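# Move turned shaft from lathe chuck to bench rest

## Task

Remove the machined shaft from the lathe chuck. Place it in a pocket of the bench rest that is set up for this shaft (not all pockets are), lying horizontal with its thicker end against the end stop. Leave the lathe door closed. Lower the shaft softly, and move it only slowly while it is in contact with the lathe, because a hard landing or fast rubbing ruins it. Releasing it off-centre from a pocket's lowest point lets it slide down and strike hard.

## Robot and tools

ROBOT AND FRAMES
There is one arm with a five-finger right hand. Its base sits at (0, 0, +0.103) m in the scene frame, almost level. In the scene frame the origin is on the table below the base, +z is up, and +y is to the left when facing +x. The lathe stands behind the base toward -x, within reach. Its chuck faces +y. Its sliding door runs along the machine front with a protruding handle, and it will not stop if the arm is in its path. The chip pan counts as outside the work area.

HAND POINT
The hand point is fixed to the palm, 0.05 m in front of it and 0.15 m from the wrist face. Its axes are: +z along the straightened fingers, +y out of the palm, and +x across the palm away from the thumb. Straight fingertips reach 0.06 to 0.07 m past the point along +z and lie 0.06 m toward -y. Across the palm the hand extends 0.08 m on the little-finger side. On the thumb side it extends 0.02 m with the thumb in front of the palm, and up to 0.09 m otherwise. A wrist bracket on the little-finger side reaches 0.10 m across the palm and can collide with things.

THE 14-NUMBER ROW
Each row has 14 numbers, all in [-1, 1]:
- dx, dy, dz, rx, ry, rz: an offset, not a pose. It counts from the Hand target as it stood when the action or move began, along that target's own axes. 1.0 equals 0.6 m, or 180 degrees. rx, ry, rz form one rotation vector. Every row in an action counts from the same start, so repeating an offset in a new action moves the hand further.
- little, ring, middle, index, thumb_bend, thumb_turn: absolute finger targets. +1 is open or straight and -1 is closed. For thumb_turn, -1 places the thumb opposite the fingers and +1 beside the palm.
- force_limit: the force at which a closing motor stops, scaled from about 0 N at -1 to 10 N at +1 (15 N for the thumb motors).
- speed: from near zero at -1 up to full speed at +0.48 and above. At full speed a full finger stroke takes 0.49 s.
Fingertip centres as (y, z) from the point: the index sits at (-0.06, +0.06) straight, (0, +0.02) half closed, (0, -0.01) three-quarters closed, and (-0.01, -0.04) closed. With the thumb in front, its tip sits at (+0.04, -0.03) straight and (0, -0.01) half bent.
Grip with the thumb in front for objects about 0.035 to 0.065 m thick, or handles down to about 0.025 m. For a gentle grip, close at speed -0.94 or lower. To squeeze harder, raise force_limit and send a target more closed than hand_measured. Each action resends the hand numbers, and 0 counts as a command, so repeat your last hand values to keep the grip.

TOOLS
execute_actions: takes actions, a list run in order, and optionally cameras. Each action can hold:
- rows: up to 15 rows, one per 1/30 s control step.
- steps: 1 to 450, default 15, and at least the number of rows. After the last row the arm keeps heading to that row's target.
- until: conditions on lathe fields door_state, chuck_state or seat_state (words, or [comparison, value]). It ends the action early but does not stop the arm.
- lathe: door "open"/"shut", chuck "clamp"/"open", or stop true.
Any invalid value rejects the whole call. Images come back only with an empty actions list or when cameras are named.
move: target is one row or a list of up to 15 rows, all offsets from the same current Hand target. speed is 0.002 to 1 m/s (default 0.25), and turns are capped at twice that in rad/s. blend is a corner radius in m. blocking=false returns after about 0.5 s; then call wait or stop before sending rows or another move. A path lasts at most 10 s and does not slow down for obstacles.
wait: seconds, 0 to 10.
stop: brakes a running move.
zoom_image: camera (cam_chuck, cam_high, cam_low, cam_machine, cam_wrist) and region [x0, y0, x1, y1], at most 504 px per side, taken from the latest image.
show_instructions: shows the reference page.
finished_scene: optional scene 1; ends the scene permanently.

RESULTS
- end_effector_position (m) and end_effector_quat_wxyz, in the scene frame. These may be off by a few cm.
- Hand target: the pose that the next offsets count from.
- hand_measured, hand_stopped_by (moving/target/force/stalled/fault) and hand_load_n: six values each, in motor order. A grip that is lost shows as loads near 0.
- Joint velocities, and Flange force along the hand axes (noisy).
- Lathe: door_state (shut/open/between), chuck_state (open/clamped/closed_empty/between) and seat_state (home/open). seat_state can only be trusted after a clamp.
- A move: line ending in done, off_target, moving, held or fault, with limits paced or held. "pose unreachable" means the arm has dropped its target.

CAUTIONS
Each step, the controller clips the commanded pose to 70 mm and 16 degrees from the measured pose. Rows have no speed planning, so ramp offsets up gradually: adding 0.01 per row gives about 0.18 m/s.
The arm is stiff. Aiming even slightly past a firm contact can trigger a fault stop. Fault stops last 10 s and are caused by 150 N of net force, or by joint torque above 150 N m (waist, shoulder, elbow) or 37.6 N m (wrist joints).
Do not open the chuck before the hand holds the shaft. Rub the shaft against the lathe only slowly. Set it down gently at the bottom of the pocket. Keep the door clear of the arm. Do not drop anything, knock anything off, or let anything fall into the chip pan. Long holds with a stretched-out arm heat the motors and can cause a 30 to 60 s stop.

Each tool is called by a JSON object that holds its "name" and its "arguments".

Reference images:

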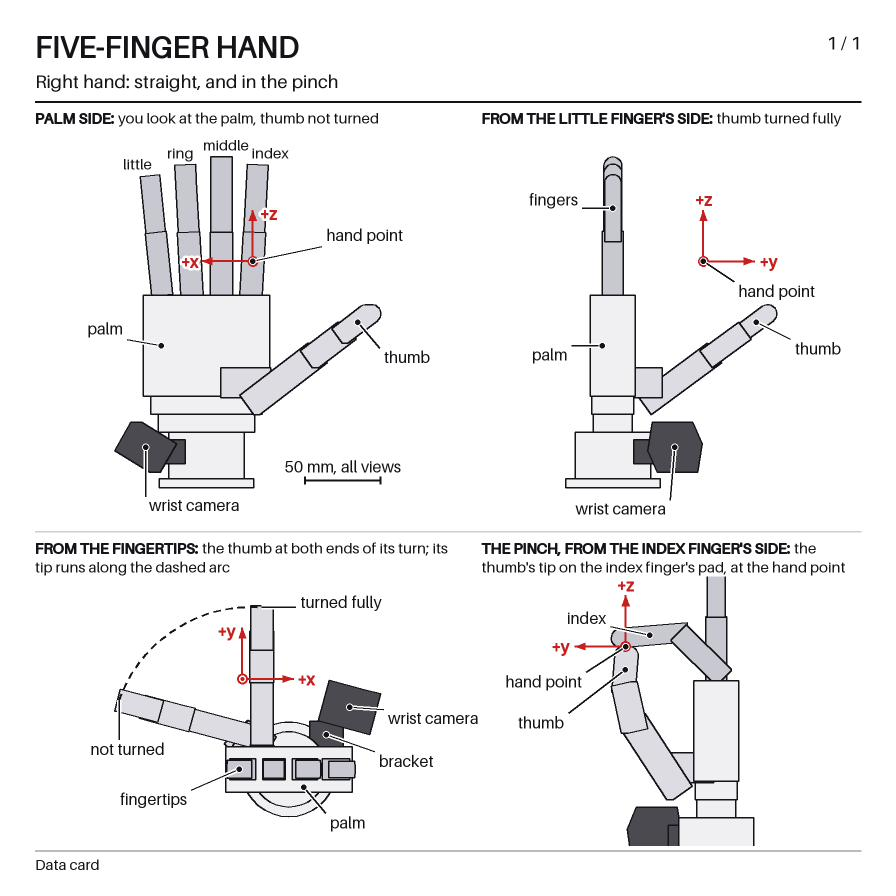

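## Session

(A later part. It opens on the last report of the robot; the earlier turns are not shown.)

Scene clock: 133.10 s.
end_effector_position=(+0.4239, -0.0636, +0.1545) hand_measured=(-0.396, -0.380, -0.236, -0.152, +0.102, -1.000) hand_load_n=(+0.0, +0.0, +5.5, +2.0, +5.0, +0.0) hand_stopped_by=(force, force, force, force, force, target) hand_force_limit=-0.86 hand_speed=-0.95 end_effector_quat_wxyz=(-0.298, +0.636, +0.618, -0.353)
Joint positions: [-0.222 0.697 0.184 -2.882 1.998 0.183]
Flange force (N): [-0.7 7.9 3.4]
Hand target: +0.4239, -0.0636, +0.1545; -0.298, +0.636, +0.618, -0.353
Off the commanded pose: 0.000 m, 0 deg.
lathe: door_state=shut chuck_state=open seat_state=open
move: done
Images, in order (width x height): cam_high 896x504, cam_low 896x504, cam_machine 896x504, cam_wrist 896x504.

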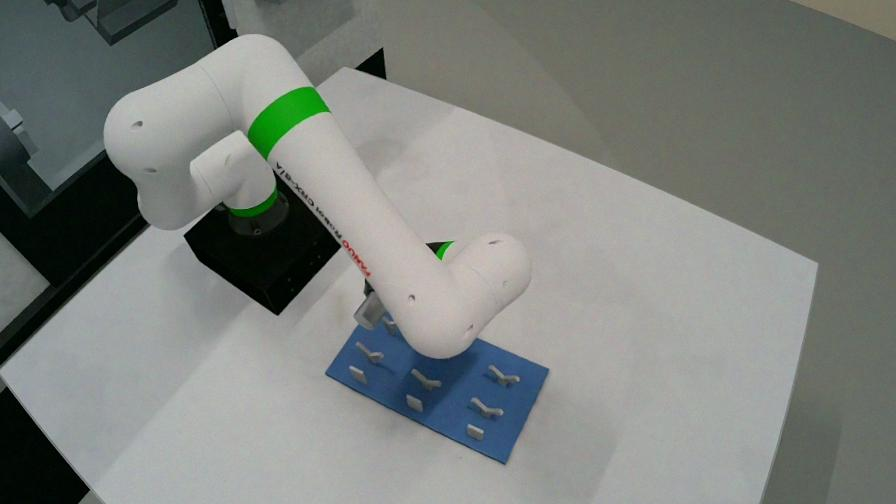

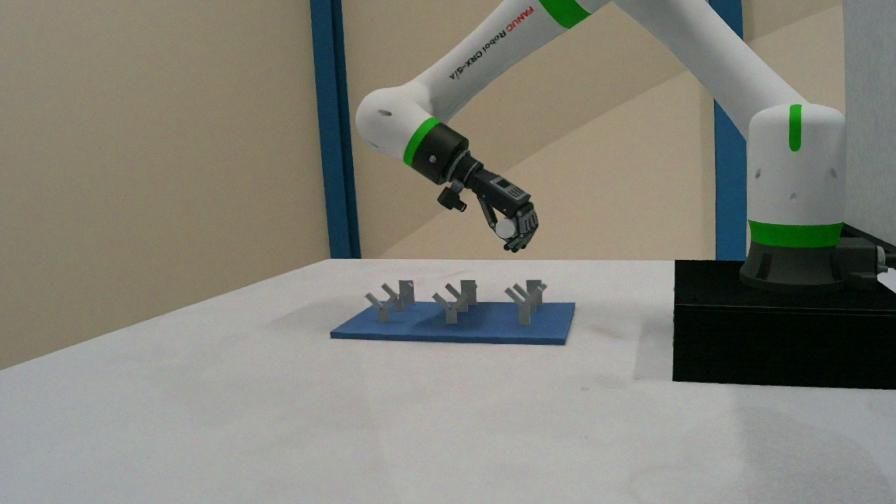

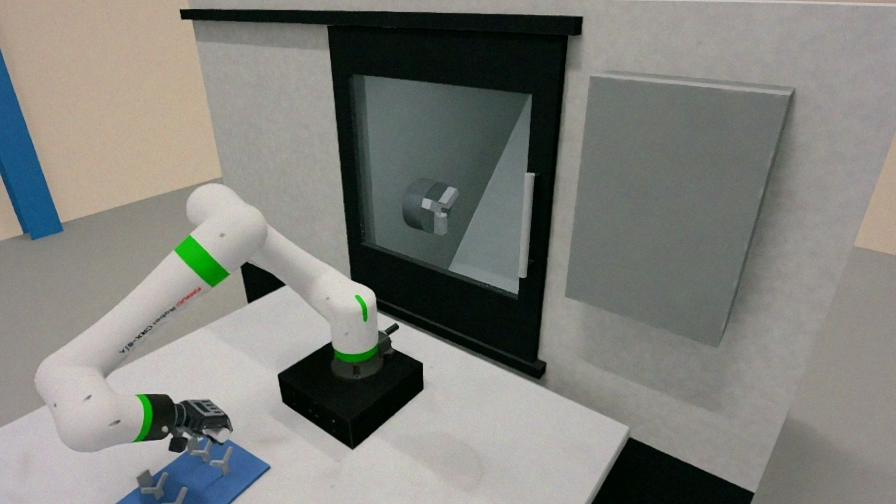

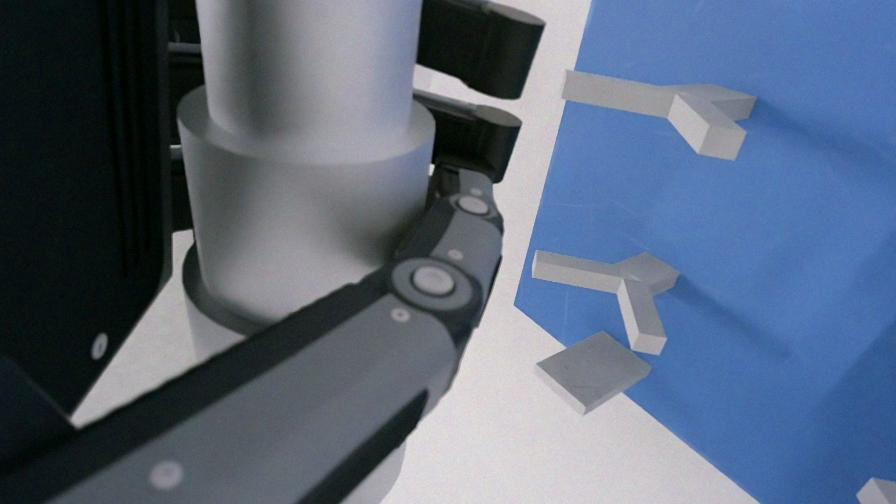

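{"name": "zoom_image", "arguments": {"camera": "cam_wrist", "region": [160, 0, 300, 140]}}

{"name": "zoom_image", "arguments": {"camera": "cam_wrist", "region": [160, 130, 300, 270]}}

{"name": "zoom_image", "arguments": {"camera": "cam_wrist", "region": [360, 0, 500, 140]}}

{"name": "zoom_image", "arguments": {"camera": "cam_wrist", "region": [360, 100, 500, 240]}}

Scaled by 3.600 from the camera's 896x504 image, which has a finer 1280x720 frame.

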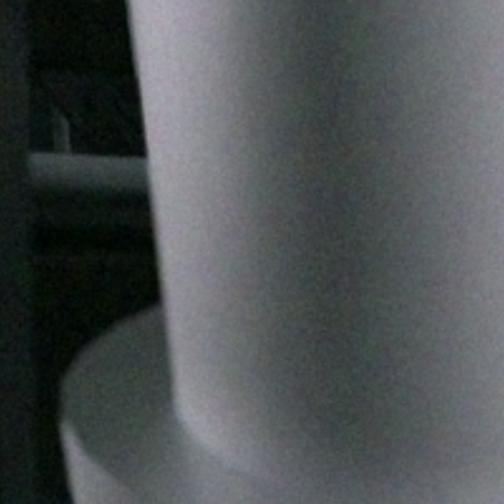

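Scaled by 3.600 from the camera's 896x504 image, which has a finer 1280x720 frame.

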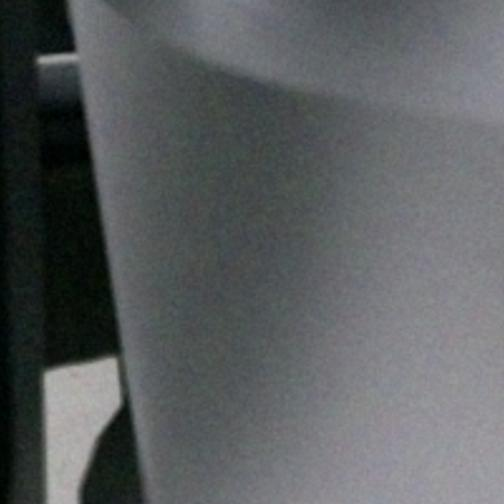

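Scaled by 3.600 from the camera's 896x504 image, which has a finer 1280x720 frame.

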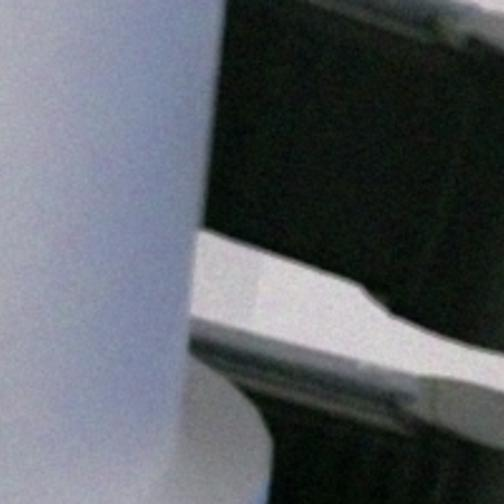

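Scaled by 3.600 from the camera's 896x504 image, which has a finer 1280x720 frame.

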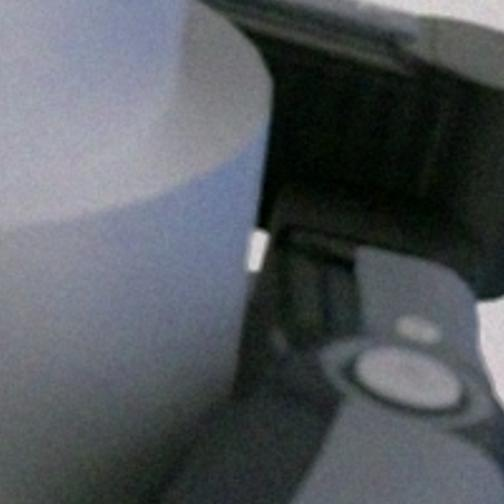

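{"name": "zoom_image", "arguments": {"camera": "cam_wrist", "region": [500, 60, 780, 220]}}

{"name": "zoom_image", "arguments": {"camera": "cam_wrist", "region": [500, 230, 720, 430]}}

Scaled by 1.800 from the camera's 896x504 image, which has a finer 1280x720 frame.

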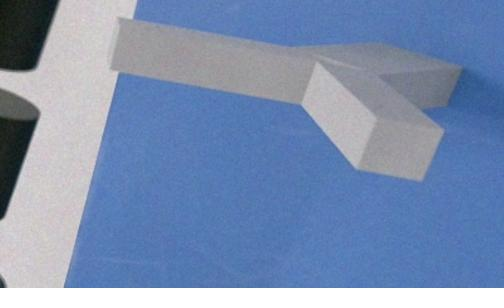

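Scaled by 2.291 from the camera's 896x504 image, which has a finer 1280x720 frame.

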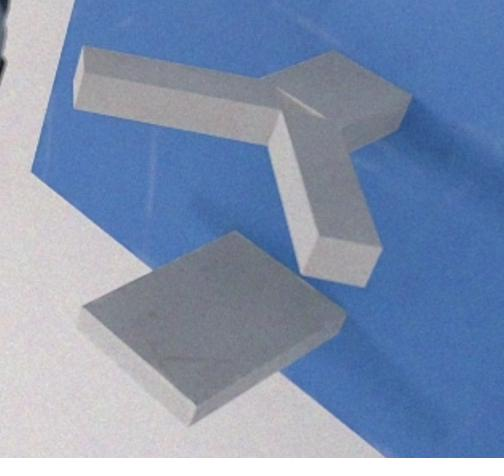

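{"name": "execute_actions", "arguments": {"actions": [{"rows": [[0,0,0,0,0,0, 1.0,0.2,-0.53,-0.43,-0.52,-1,-0.86,-0.6]], "steps": 75}], "cameras": ["cam_wrist", "cam_low"]}}

{"name": "zoom_image", "arguments": {"camera": "cam_low", "region": [440, 170, 560, 310]}}

Scene clock: 141.80 s.
end_effector_position=(+0.4239, -0.0636, +0.1545) hand_measured=(+1.000, +0.200, -0.236, -0.152, +0.102, -1.000) hand_load_n=(+0.0, +0.0, +5.5, +1.5, +5.0, +0.0) hand_stopped_by=(target, target, force, force, force, target) hand_force_limit=-0.86 hand_speed=-0.60 end_effector_quat_wxyz=(-0.298, +0.636, +0.618, -0.353)
Joint positions: [-0.222 0.697 0.184 -2.882 1.998 0.183]
Flange force (N): [-0.7 8.3 3.3]
Hand target: +0.4239, -0.0636, +0.1545; -0.298, +0.636, +0.618, -0.353
Off the commanded pose: 0.000 m, 0 deg.
lathe: door_state=shut chuck_state=open seat_state=open
Images, in order (width x height): cam_low 896x504, cam_wrist 896x504.

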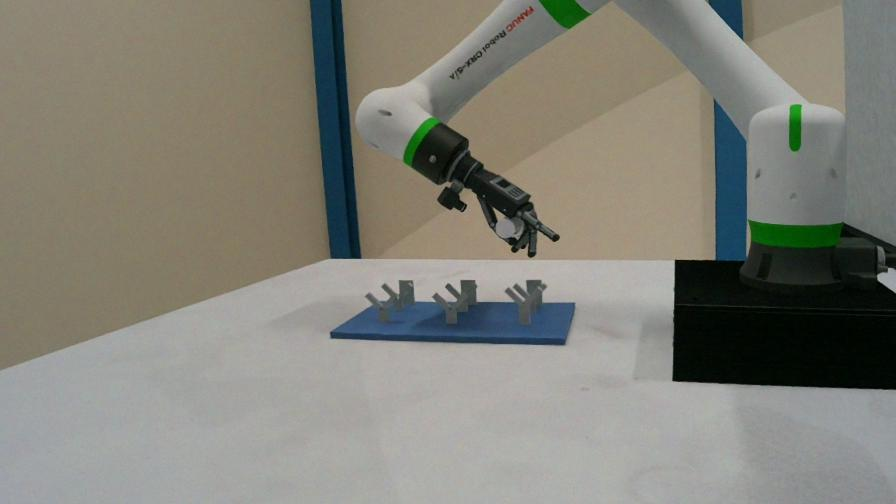

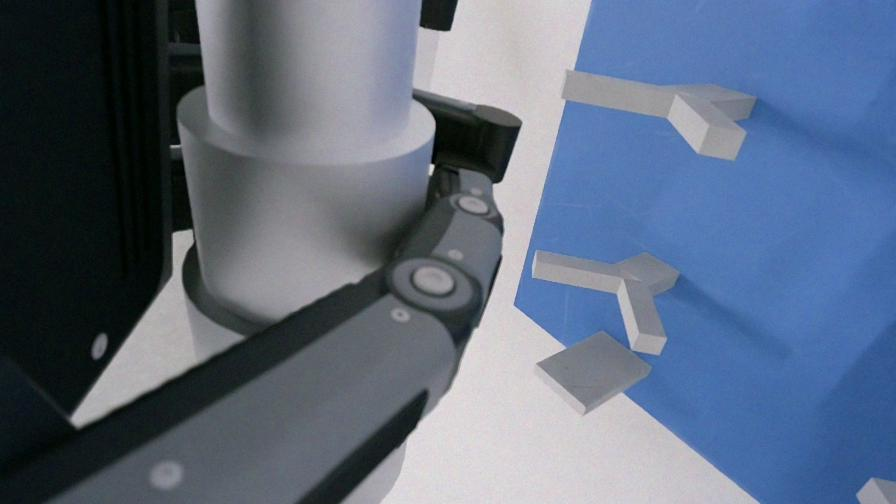

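Scaled by 3.600 from the camera's 896x504 image, which has a finer 1280x720 frame.

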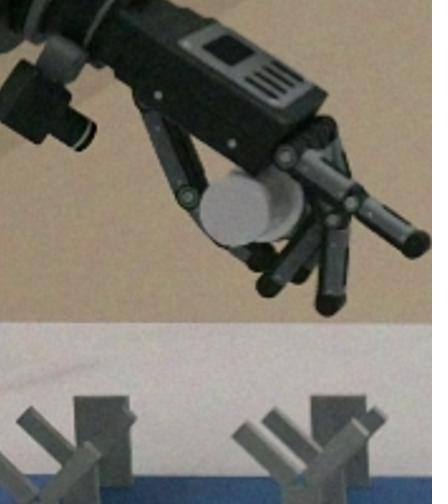

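{"name": "move", "arguments": {"target": [-0.0555, 0.0965, 0.08, -0.0014, -0.013, 0.0025, 1.0, 0.2, -0.53, -0.43, -0.52, -1, -0.86, -0.6], "speed": 0.05, "cameras": ["cam_wrist", "cam_low", "cam_high", "cam_machine"]}}

{"name": "zoom_image", "arguments": {"camera": "cam_low", "region": [460, 210, 580, 340]}}

{"name": "zoom_image", "arguments": {"camera": "cam_high", "region": [310, 290, 430, 410]}}

{"name": "zoom_image", "arguments": {"camera": "cam_machine", "region": [160, 400, 260, 500]}}

Scene clock: 144.00 s.
end_effector_position=(+0.4184, -0.1029, +0.0825) hand_measured=(+1.000, +0.200, -0.236, -0.152, +0.102, -1.000) hand_load_n=(+0.0, +0.0, +5.0, +2.5, +5.0, -0.5) hand_stopped_by=(target, target, force, force, force, target) hand_force_limit=-0.86 hand_speed=-0.60 end_effector_quat_wxyz=(-0.283, +0.632, +0.622, -0.365)
Joint positions: [-0.263 0.791 0.16 -2.818 1.863 0.189]
Flange force (N): [-0.5 7.9 4.2]
Hand target: +0.4185, -0.1029, +0.0825; -0.283, +0.632, +0.622, -0.365
Off the commanded pose: 0.000 m, 0 deg.
lathe: door_state=shut chuck_state=open seat_state=open
move: done
Images, in order (width x height): cam_high 896x504, cam_low 896x504, cam_machine 896x504, cam_wrist 896x504.

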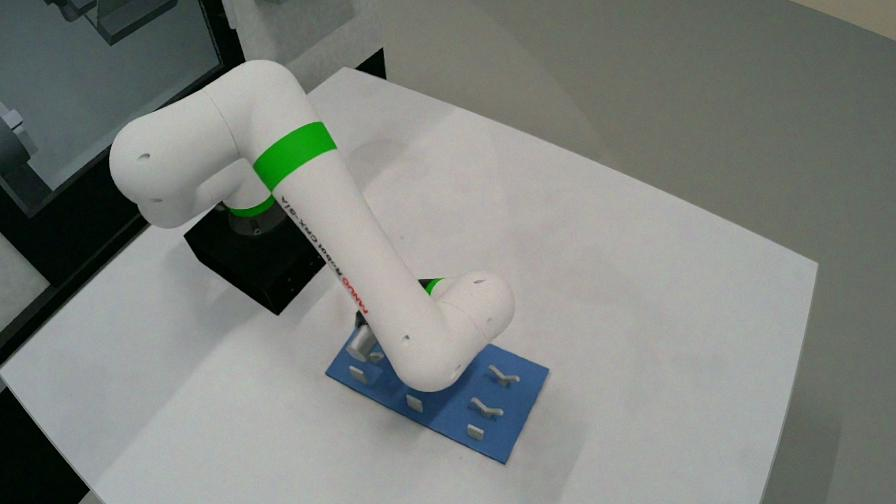

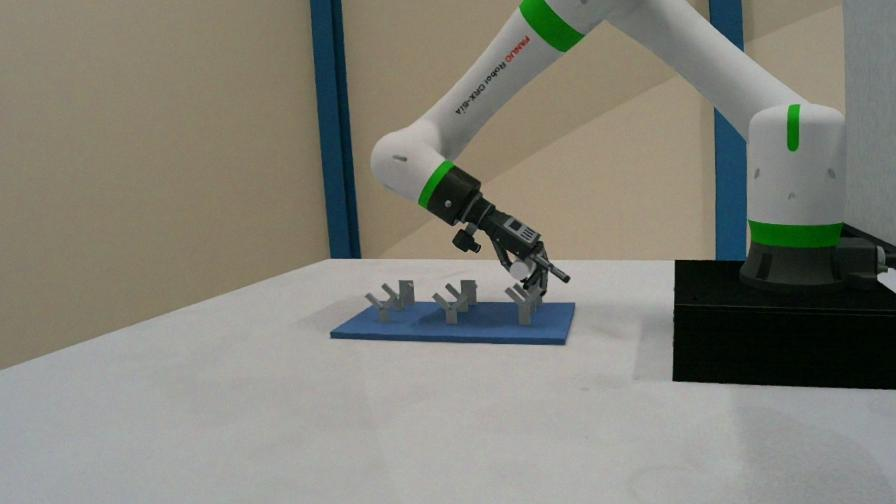

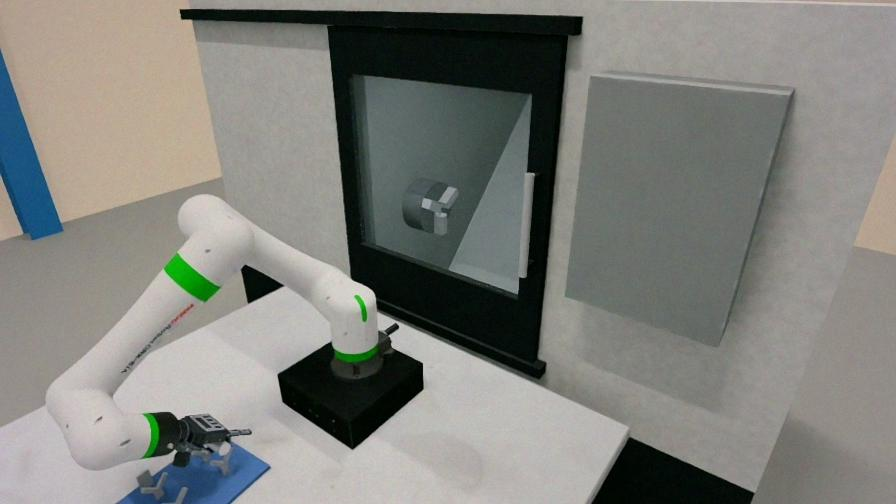

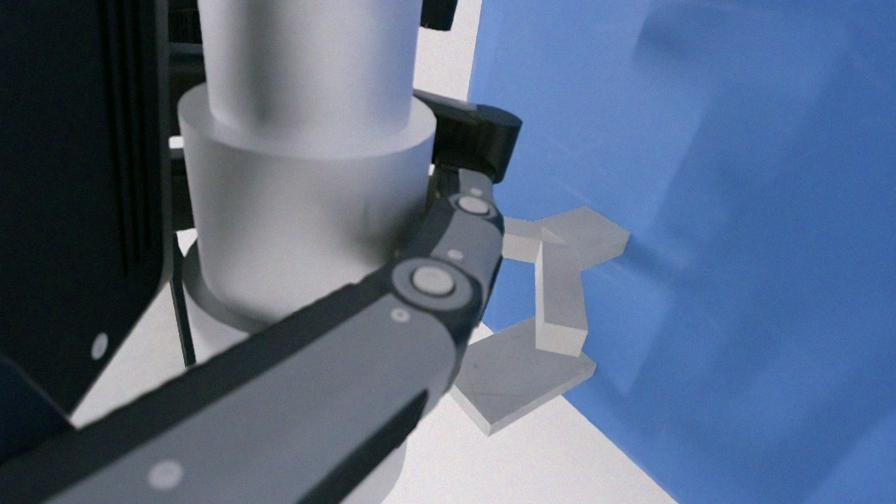

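Scaled by 3.877 from the camera's 896x504 image, which has a finer 1280x720 frame.

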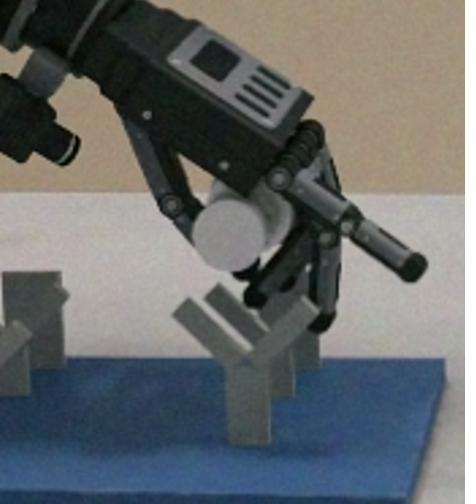

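Scaled by 4.200 from the camera's 896x504 image, which has a finer 1280x720 frame.

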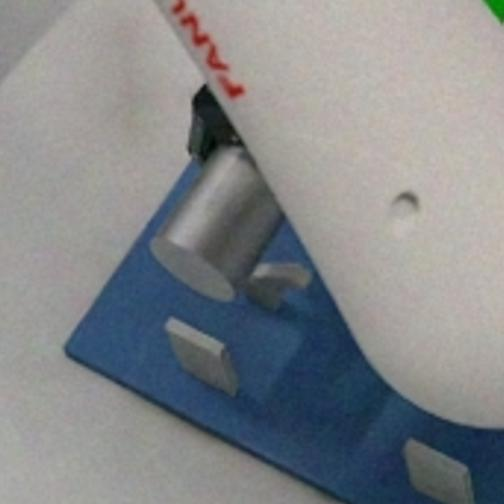

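Scaled by 5.040 from the camera's 896x504 image, which has a finer 1280x720 frame.

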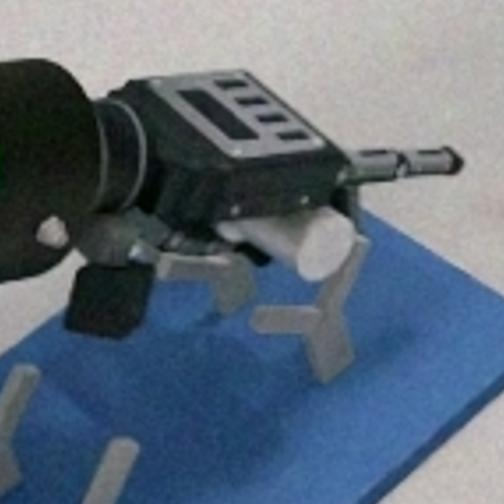

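{"name": "move", "arguments": {"target": [0.0055, 0.0406, 0.0287, 0, 0, 0, 1.0, 0.2, -0.53, -0.43, -0.52, -1, -0.86, -0.6], "speed": 0.02, "cameras": ["cam_wrist", "cam_low", "cam_high", "cam_machine"]}}

{"name": "zoom_image", "arguments": {"camera": "cam_low", "region": [460, 210, 580, 340]}}

{"name": "zoom_image", "arguments": {"camera": "cam_machine", "region": [160, 400, 260, 500]}}

{"name": "zoom_image", "arguments": {"camera": "cam_high", "region": [320, 300, 420, 400]}}

Scene clock: 146.23 s.
end_effector_position=(+0.4184, -0.1029, +0.0525) hand_measured=(+1.000, +0.200, -0.236, -0.152, +0.102, -1.000) hand_load_n=(+0.0, +0.0, +5.0, +2.0, +5.5, -0.5) hand_stopped_by=(target, target, force, force, force, target) hand_force_limit=-0.86 hand_speed=-0.60 end_effector_quat_wxyz=(-0.283, +0.632, +0.622, -0.365)
Joint positions: [-0.264 0.841 0.16 -2.822 1.816 0.173]
Flange force (N): [-0.6 8.1 4.1]
Hand target: +0.4184, -0.1029, +0.0525; -0.283, +0.632, +0.622, -0.365
Off the commanded pose: 0.000 m, 0 deg.
lathe: door_state=shut chuck_state=open seat_state=open
move: done
Images, in order (width x height): cam_high 896x504, cam_low 896x504, cam_machine 896x504, cam_wrist 896x504.

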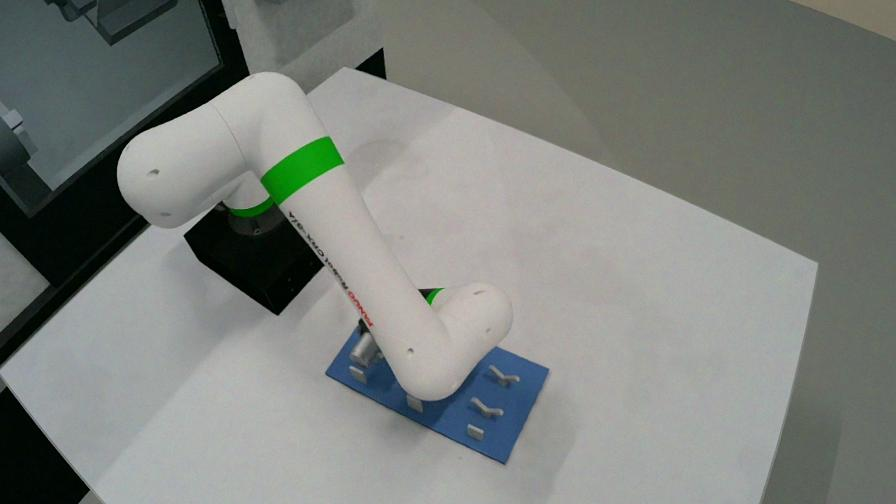

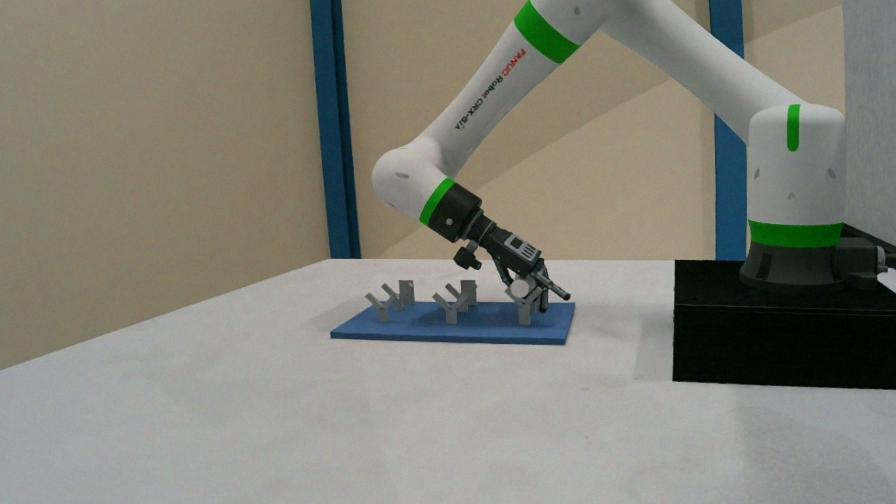

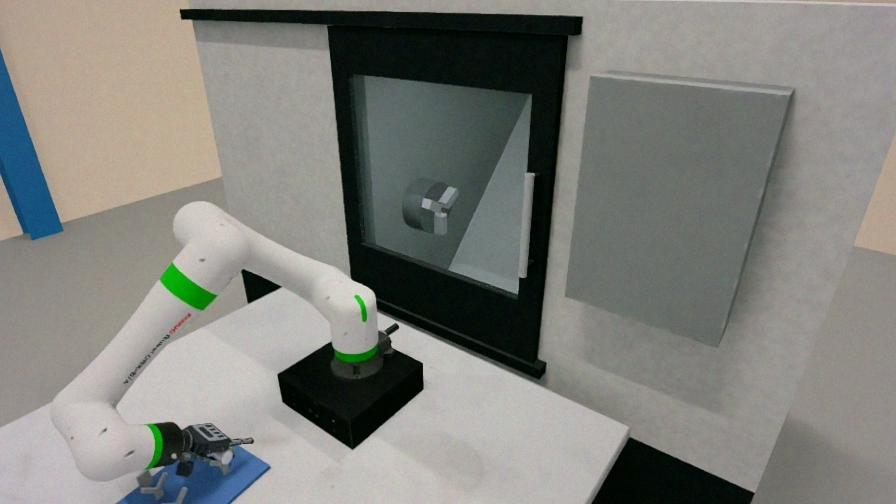

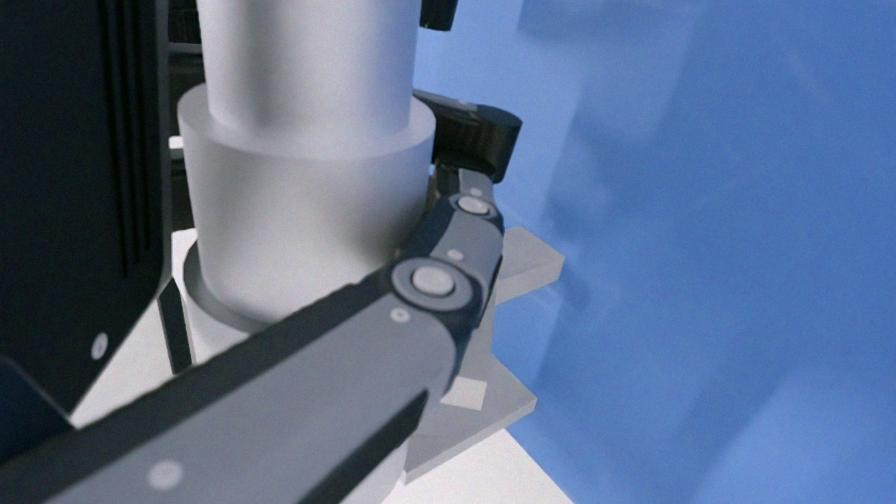

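Scaled by 3.877 from the camera's 896x504 image, which has a finer 1280x720 frame.

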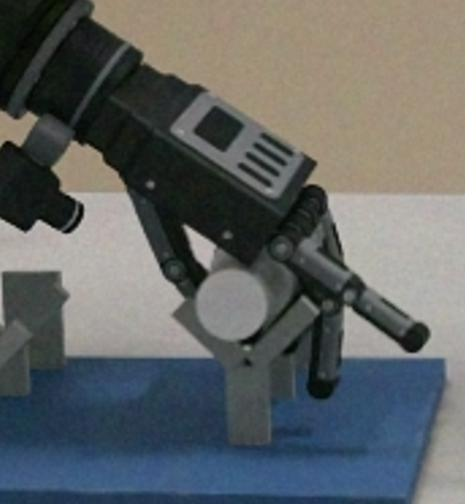

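Scaled by 5.040 from the camera's 896x504 image, which has a finer 1280x720 frame.

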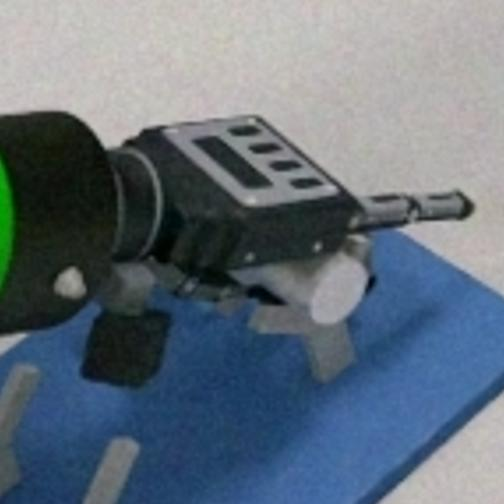

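Scaled by 5.040 from the camera's 896x504 image, which has a finer 1280x720 frame.

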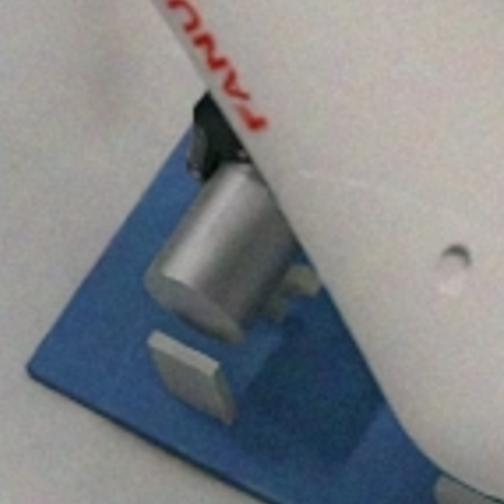

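{"name": "move", "arguments": {"target": [0.0006, 0.0041, 0.0029, 0, 0, 0, 1.0, 0.2, -0.53, -0.43, -0.52, -1, -0.86, -0.6], "speed": 0.01}}

{"name": "move", "arguments": {"target": [0.0002, 0.00135, 0.00096, 0, 0, 0, 1.0, 0.2, -0.53, -0.43, -0.52, -1, -0.86, -0.6], "speed": 0.01}}

Scene clock: 147.30 s.
end_effector_position=(+0.4184, -0.1029, +0.0494) hand_measured=(+1.000, +0.200, -0.236, -0.152, +0.102, -1.000) hand_load_n=(+0.0, +0.0, +5.0, +2.0, +5.0, -0.5) hand_stopped_by=(target, target, force, force, force, target) hand_force_limit=-0.86 hand_speed=-0.60 end_effector_quat_wxyz=(-0.283, +0.632, +0.622, -0.365)
Joint positions: [-0.264 0.846 0.16 -2.823 1.811 0.171]
Flange force (N): [-0.3 8.1 4.4]
Hand target: +0.4184, -0.1029, +0.0494; -0.283, +0.632, +0.622, -0.365
Off the commanded pose: 0.000 m, 0 deg.
lathe: door_state=shut chuck_state=open seat_state=open
move: done

Scene clock: 148.00 s.
end_effector_position=(+0.4184, -0.1029, +0.0484) hand_measured=(+1.000, +0.200, -0.236, -0.152, +0.102, -1.000) hand_load_n=(+0.0, +0.0, +5.0, +2.5, +5.5, -0.5) hand_stopped_by=(target, target, force, force, force, target) hand_force_limit=-0.86 hand_speed=-0.60 end_effector_quat_wxyz=(-0.283, +0.632, +0.622, -0.365)
Joint positions: [-0.264 0.847 0.16 -2.823 1.81 0.17]
Flange force (N): [-0.7 8.1 4.3]
Hand target: +0.4184, -0.1029, +0.0484; -0.283, +0.632, +0.622, -0.365
Off the commanded pose: 0.000 m, 0 deg.
lathe: door_state=shut chuck_state=open seat_state=open
move: done

{"name": "move", "arguments": {"target": [0.0002, 0.00135, 0.00096, 0, 0, 0, 1.0, 0.2, -0.53, -0.43, -0.52, -1, -0.86, -0.6], "speed": 0.01}}

{"name": "move", "arguments": {"target": [0.0002, 0.00135, 0.00096, 0, 0, 0, 1.0, 0.2, -0.53, -0.43, -0.52, -1, -0.86, -0.6], "speed": 0.01, "cameras": ["cam_low", "cam_machine", "cam_wrist"]}}

{"name": "zoom_image", "arguments": {"camera": "cam_low", "region": [480, 240, 560, 330]}}

Scene clock: 148.83 s.
end_effector_position=(+0.4184, -0.1029, +0.0474) hand_measured=(+1.000, +0.200, -0.236, -0.152, +0.102, -1.000) hand_load_n=(+0.5, +0.0, +5.5, +2.0, +5.5, +0.0) hand_stopped_by=(target, target, force, force, force, target) hand_force_limit=-0.86 hand_speed=-0.60 end_effector_quat_wxyz=(-0.283, +0.632, +0.622, -0.365)
Joint positions: [-0.264 0.849 0.16 -2.823 1.808 0.17]
Flange force (N): [-0.9 8.1 4.2]
Hand target: +0.4184, -0.1029, +0.0474; -0.283, +0.632, +0.622, -0.365
Off the commanded pose: 0.000 m, 0 deg.
lathe: door_state=shut chuck_state=open seat_state=open
move: done

Scene clock: 149.53 s.
end_effector_position=(+0.4184, -0.1029, +0.0464) hand_measured=(+1.000, +0.200, -0.236, -0.152, +0.102, -1.000) hand_load_n=(+0.0, -0.5, +5.5, +1.5, +4.5, +0.5) hand_stopped_by=(target, target, force, force, force, target) hand_force_limit=-0.86 hand_speed=-0.60 end_effector_quat_wxyz=(-0.283, +0.632, +0.622, -0.365)
Joint positions: [-0.264 0.851 0.16 -2.823 1.807 0.169]
Flange force (N): [-3.5 -3.5 3.6]
Hand target: +0.4184, -0.1029, +0.0464; -0.283, +0.632, +0.622, -0.365
Off the commanded pose: 0.000 m, 0 deg.
lathe: door_state=shut chuck_state=open seat_state=open
move: done
Images, in order (width x height): cam_low 896x504, cam_machine 896x504, cam_wrist 896x504.

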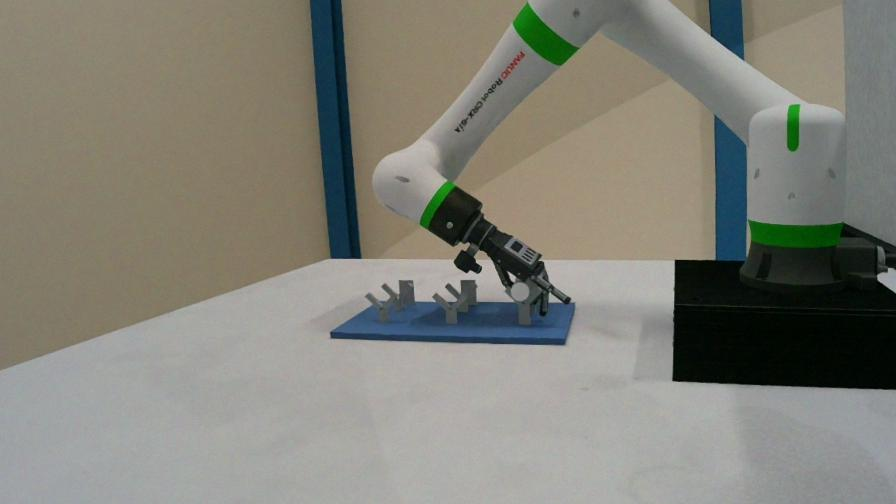

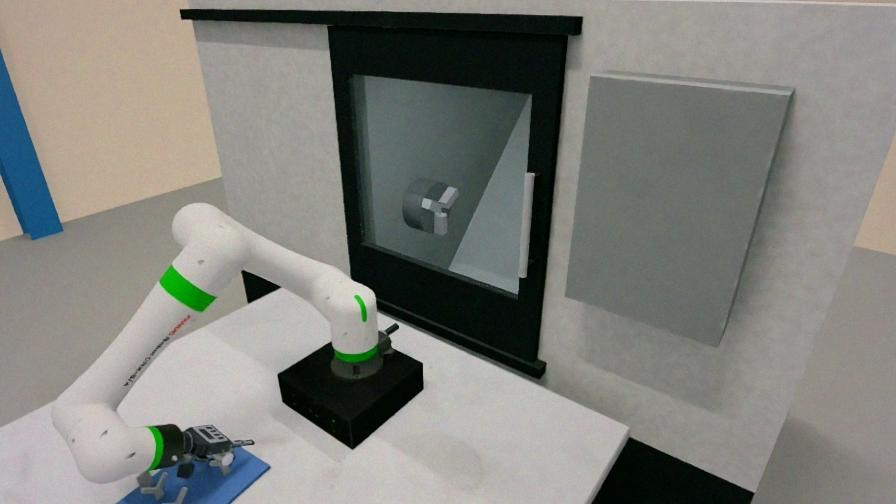

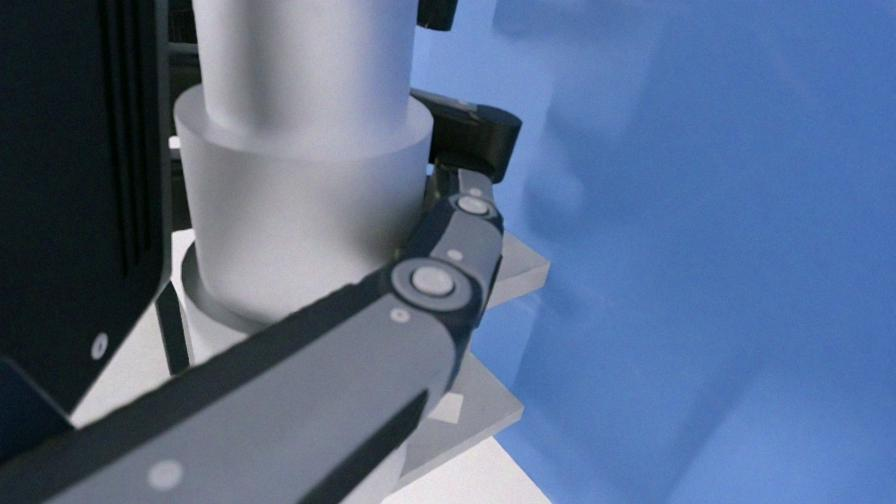

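Scaled by 5.600 from the camera's 896x504 image, which has a finer 1280x720 frame.

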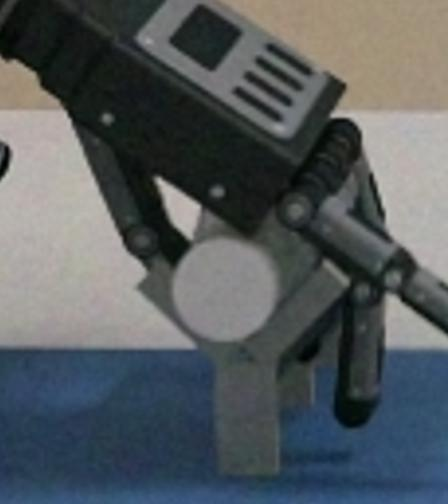

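{"name": "move", "arguments": {"target": [0, -0.0012, 0.0008, 0, 0, 0, 1.0, 0.2, -0.53, -0.43, -0.52, -1, -0.86, -0.6], "speed": 0.01}}

Scene clock: 150.57 s.
end_effector_position=(+0.4176, -0.1028, +0.0467) hand_measured=(+1.000, +0.200, -0.236, -0.152, +0.102, -1.000) hand_load_n=(+0.0, +0.5, +5.0, +1.0, +5.0, -0.5) hand_stopped_by=(target, target, force, force, force, target) hand_force_limit=-0.86 hand_speed=-0.60 end_effector_quat_wxyz=(-0.283, +0.632, +0.622, -0.365)
Joint positions: [-0.264 0.849 0.157 -2.823 1.806 0.169]
Flange force (N): [-0.6 8.0 3.9]
Hand target: +0.4176, -0.1029, +0.0467; -0.283, +0.632, +0.622, -0.365
Off the commanded pose: 0.000 m, 0 deg.
lathe: door_state=shut chuck_state=open seat_state=open
move: done

{"name": "move", "arguments": {"target": [0.0001, 0.0007, 0.0005, 0, 0, 0, 1.0, 0.2, -0.53, -0.43, -0.52, -1, -0.86, -0.6], "speed": 0.005}}

{"name": "move", "arguments": {"target": [0.0001, 0.0007, 0.0005, 0, 0, 0, 1.0, 0.2, -0.53, -0.43, -0.52, -1, -0.86, -0.6], "speed": 0.005}}

Scene clock: 151.37 s.
end_effector_position=(+0.4176, -0.1029, +0.0462) hand_measured=(+1.000, +0.200, -0.236, -0.152, +0.102, -1.000) hand_load_n=(-0.5, +0.0, +5.0, +1.5, +4.5, +0.0) hand_stopped_by=(target, target, force, force, force, target) hand_force_limit=-0.86 hand_speed=-0.60 end_effector_quat_wxyz=(-0.283, +0.632, +0.622, -0.365)
Joint positions: [-0.264 0.85 0.157 -2.823 1.805 0.169]
Flange force (N): [-1.0 5.8 3.9]
Hand target: +0.4176, -0.1029, +0.0462; -0.283, +0.632, +0.622, -0.365
Off the commanded pose: 0.000 m, 0 deg.
lathe: door_state=shut chuck_state=open seat_state=open
move: done

Scene clock: 152.07 s.
end_effector_position=(+0.4176, -0.1029, +0.0457) hand_measured=(+1.000, +0.200, -0.236, -0.152, +0.102, -1.000) hand_load_n=(+0.0, +0.0, +5.0, +0.5, +4.5, +0.5) hand_stopped_by=(target, target, force, force, force, target) hand_force_limit=-0.86 hand_speed=-0.60 end_effector_quat_wxyz=(-0.283, +0.632, +0.622, -0.365)
Joint positions: [-0.264 0.851 0.158 -2.823 1.804 0.169]
Flange force (N): [-2.5 -3.5 2.6]
Hand target: +0.4176, -0.1029, +0.0457; -0.283, +0.632, +0.622, -0.365
Off the commanded pose: 0.000 m, 0 deg.
lathe: door_state=shut chuck_state=open seat_state=open
move: done

{"name": "move", "arguments": {"target": [0, -0.0017, 0.0018, 0, 0, 0, 1.0, 0.2, -0.53, -0.43, -0.52, -1, -0.86, -0.6], "speed": 0.005}}

{"name": "move", "arguments": {"target": [0.0001, 0.0007, 0.0005, 0, 0, 0, 1.0, 0.2, -0.53, -0.43, -0.52, -1, -0.86, -0.6], "speed": 0.005}}

{"name": "move", "arguments": {"target": [0.0001, 0.0007, 0.0005, 0, 0, 0, 1.0, 0.2, -0.53, -0.43, -0.52, -1, -0.86, -0.6], "speed": 0.005}}

Scene clock: 153.07 s.
end_effector_position=(+0.4162, -0.1029, +0.0459) hand_measured=(+1.000, +0.200, -0.236, -0.152, +0.104, -1.000) hand_load_n=(+0.0, +0.0, +4.0, +0.0, +6.5, -0.5) hand_stopped_by=(target, target, force, force, force, target) hand_force_limit=-0.86 hand_speed=-0.60 end_effector_quat_wxyz=(-0.283, +0.632, +0.622, -0.365)
Joint positions: [-0.265 0.848 0.152 -2.823 1.802 0.169]
Flange force (N): [-0.4 9.8 -4.5]
Hand target: +0.4161, -0.1029, +0.0459; -0.283, +0.632, +0.622, -0.365
Off the commanded pose: 0.000 m, 0 deg.
lathe: door_state=shut chuck_state=open seat_state=open
move: done

Scene clock: 153.77 s.
end_effector_position=(+0.4161, -0.1029, +0.0454) hand_measured=(+1.000, +0.200, -0.236, -0.152, +0.104, -1.000) hand_load_n=(+0.0, +0.0, +4.5, +0.0, +6.5, -0.5) hand_stopped_by=(target, target, force, force, force, target) hand_force_limit=-0.86 hand_speed=-0.60 end_effector_quat_wxyz=(-0.283, +0.632, +0.622, -0.365)
Joint positions: [-0.265 0.848 0.152 -2.823 1.801 0.168]
Flange force (N): [-0.4 8.9 -3.7]
Hand target: +0.4161, -0.1029, +0.0454; -0.283, +0.632, +0.622, -0.365
Off the commanded pose: 0.000 m, 0 deg.
lathe: door_state=shut chuck_state=open seat_state=open
move: done

Scene clock: 154.47 s.
end_effector_position=(+0.4161, -0.1029, +0.0449) hand_measured=(+1.000, +0.200, -0.236, -0.152, +0.104, -1.000) hand_load_n=(+0.0, +0.0, +4.5, +0.0, +5.5, -0.5) hand_stopped_by=(target, target, force, force, force, target) hand_force_limit=-0.86 hand_speed=-0.60 end_effector_quat_wxyz=(-0.283, +0.632, +0.622, -0.365)
Joint positions: [-0.265 0.849 0.153 -2.823 1.801 0.168]
Flange force (N): [-1.3 0.3 -5.6]
Hand target: +0.4161, -0.1029, +0.0449; -0.283, +0.632, +0.622, -0.365
Off the commanded pose: 0.000 m, 0 deg.
lathe: door_state=shut chuck_state=open seat_state=open
move: done


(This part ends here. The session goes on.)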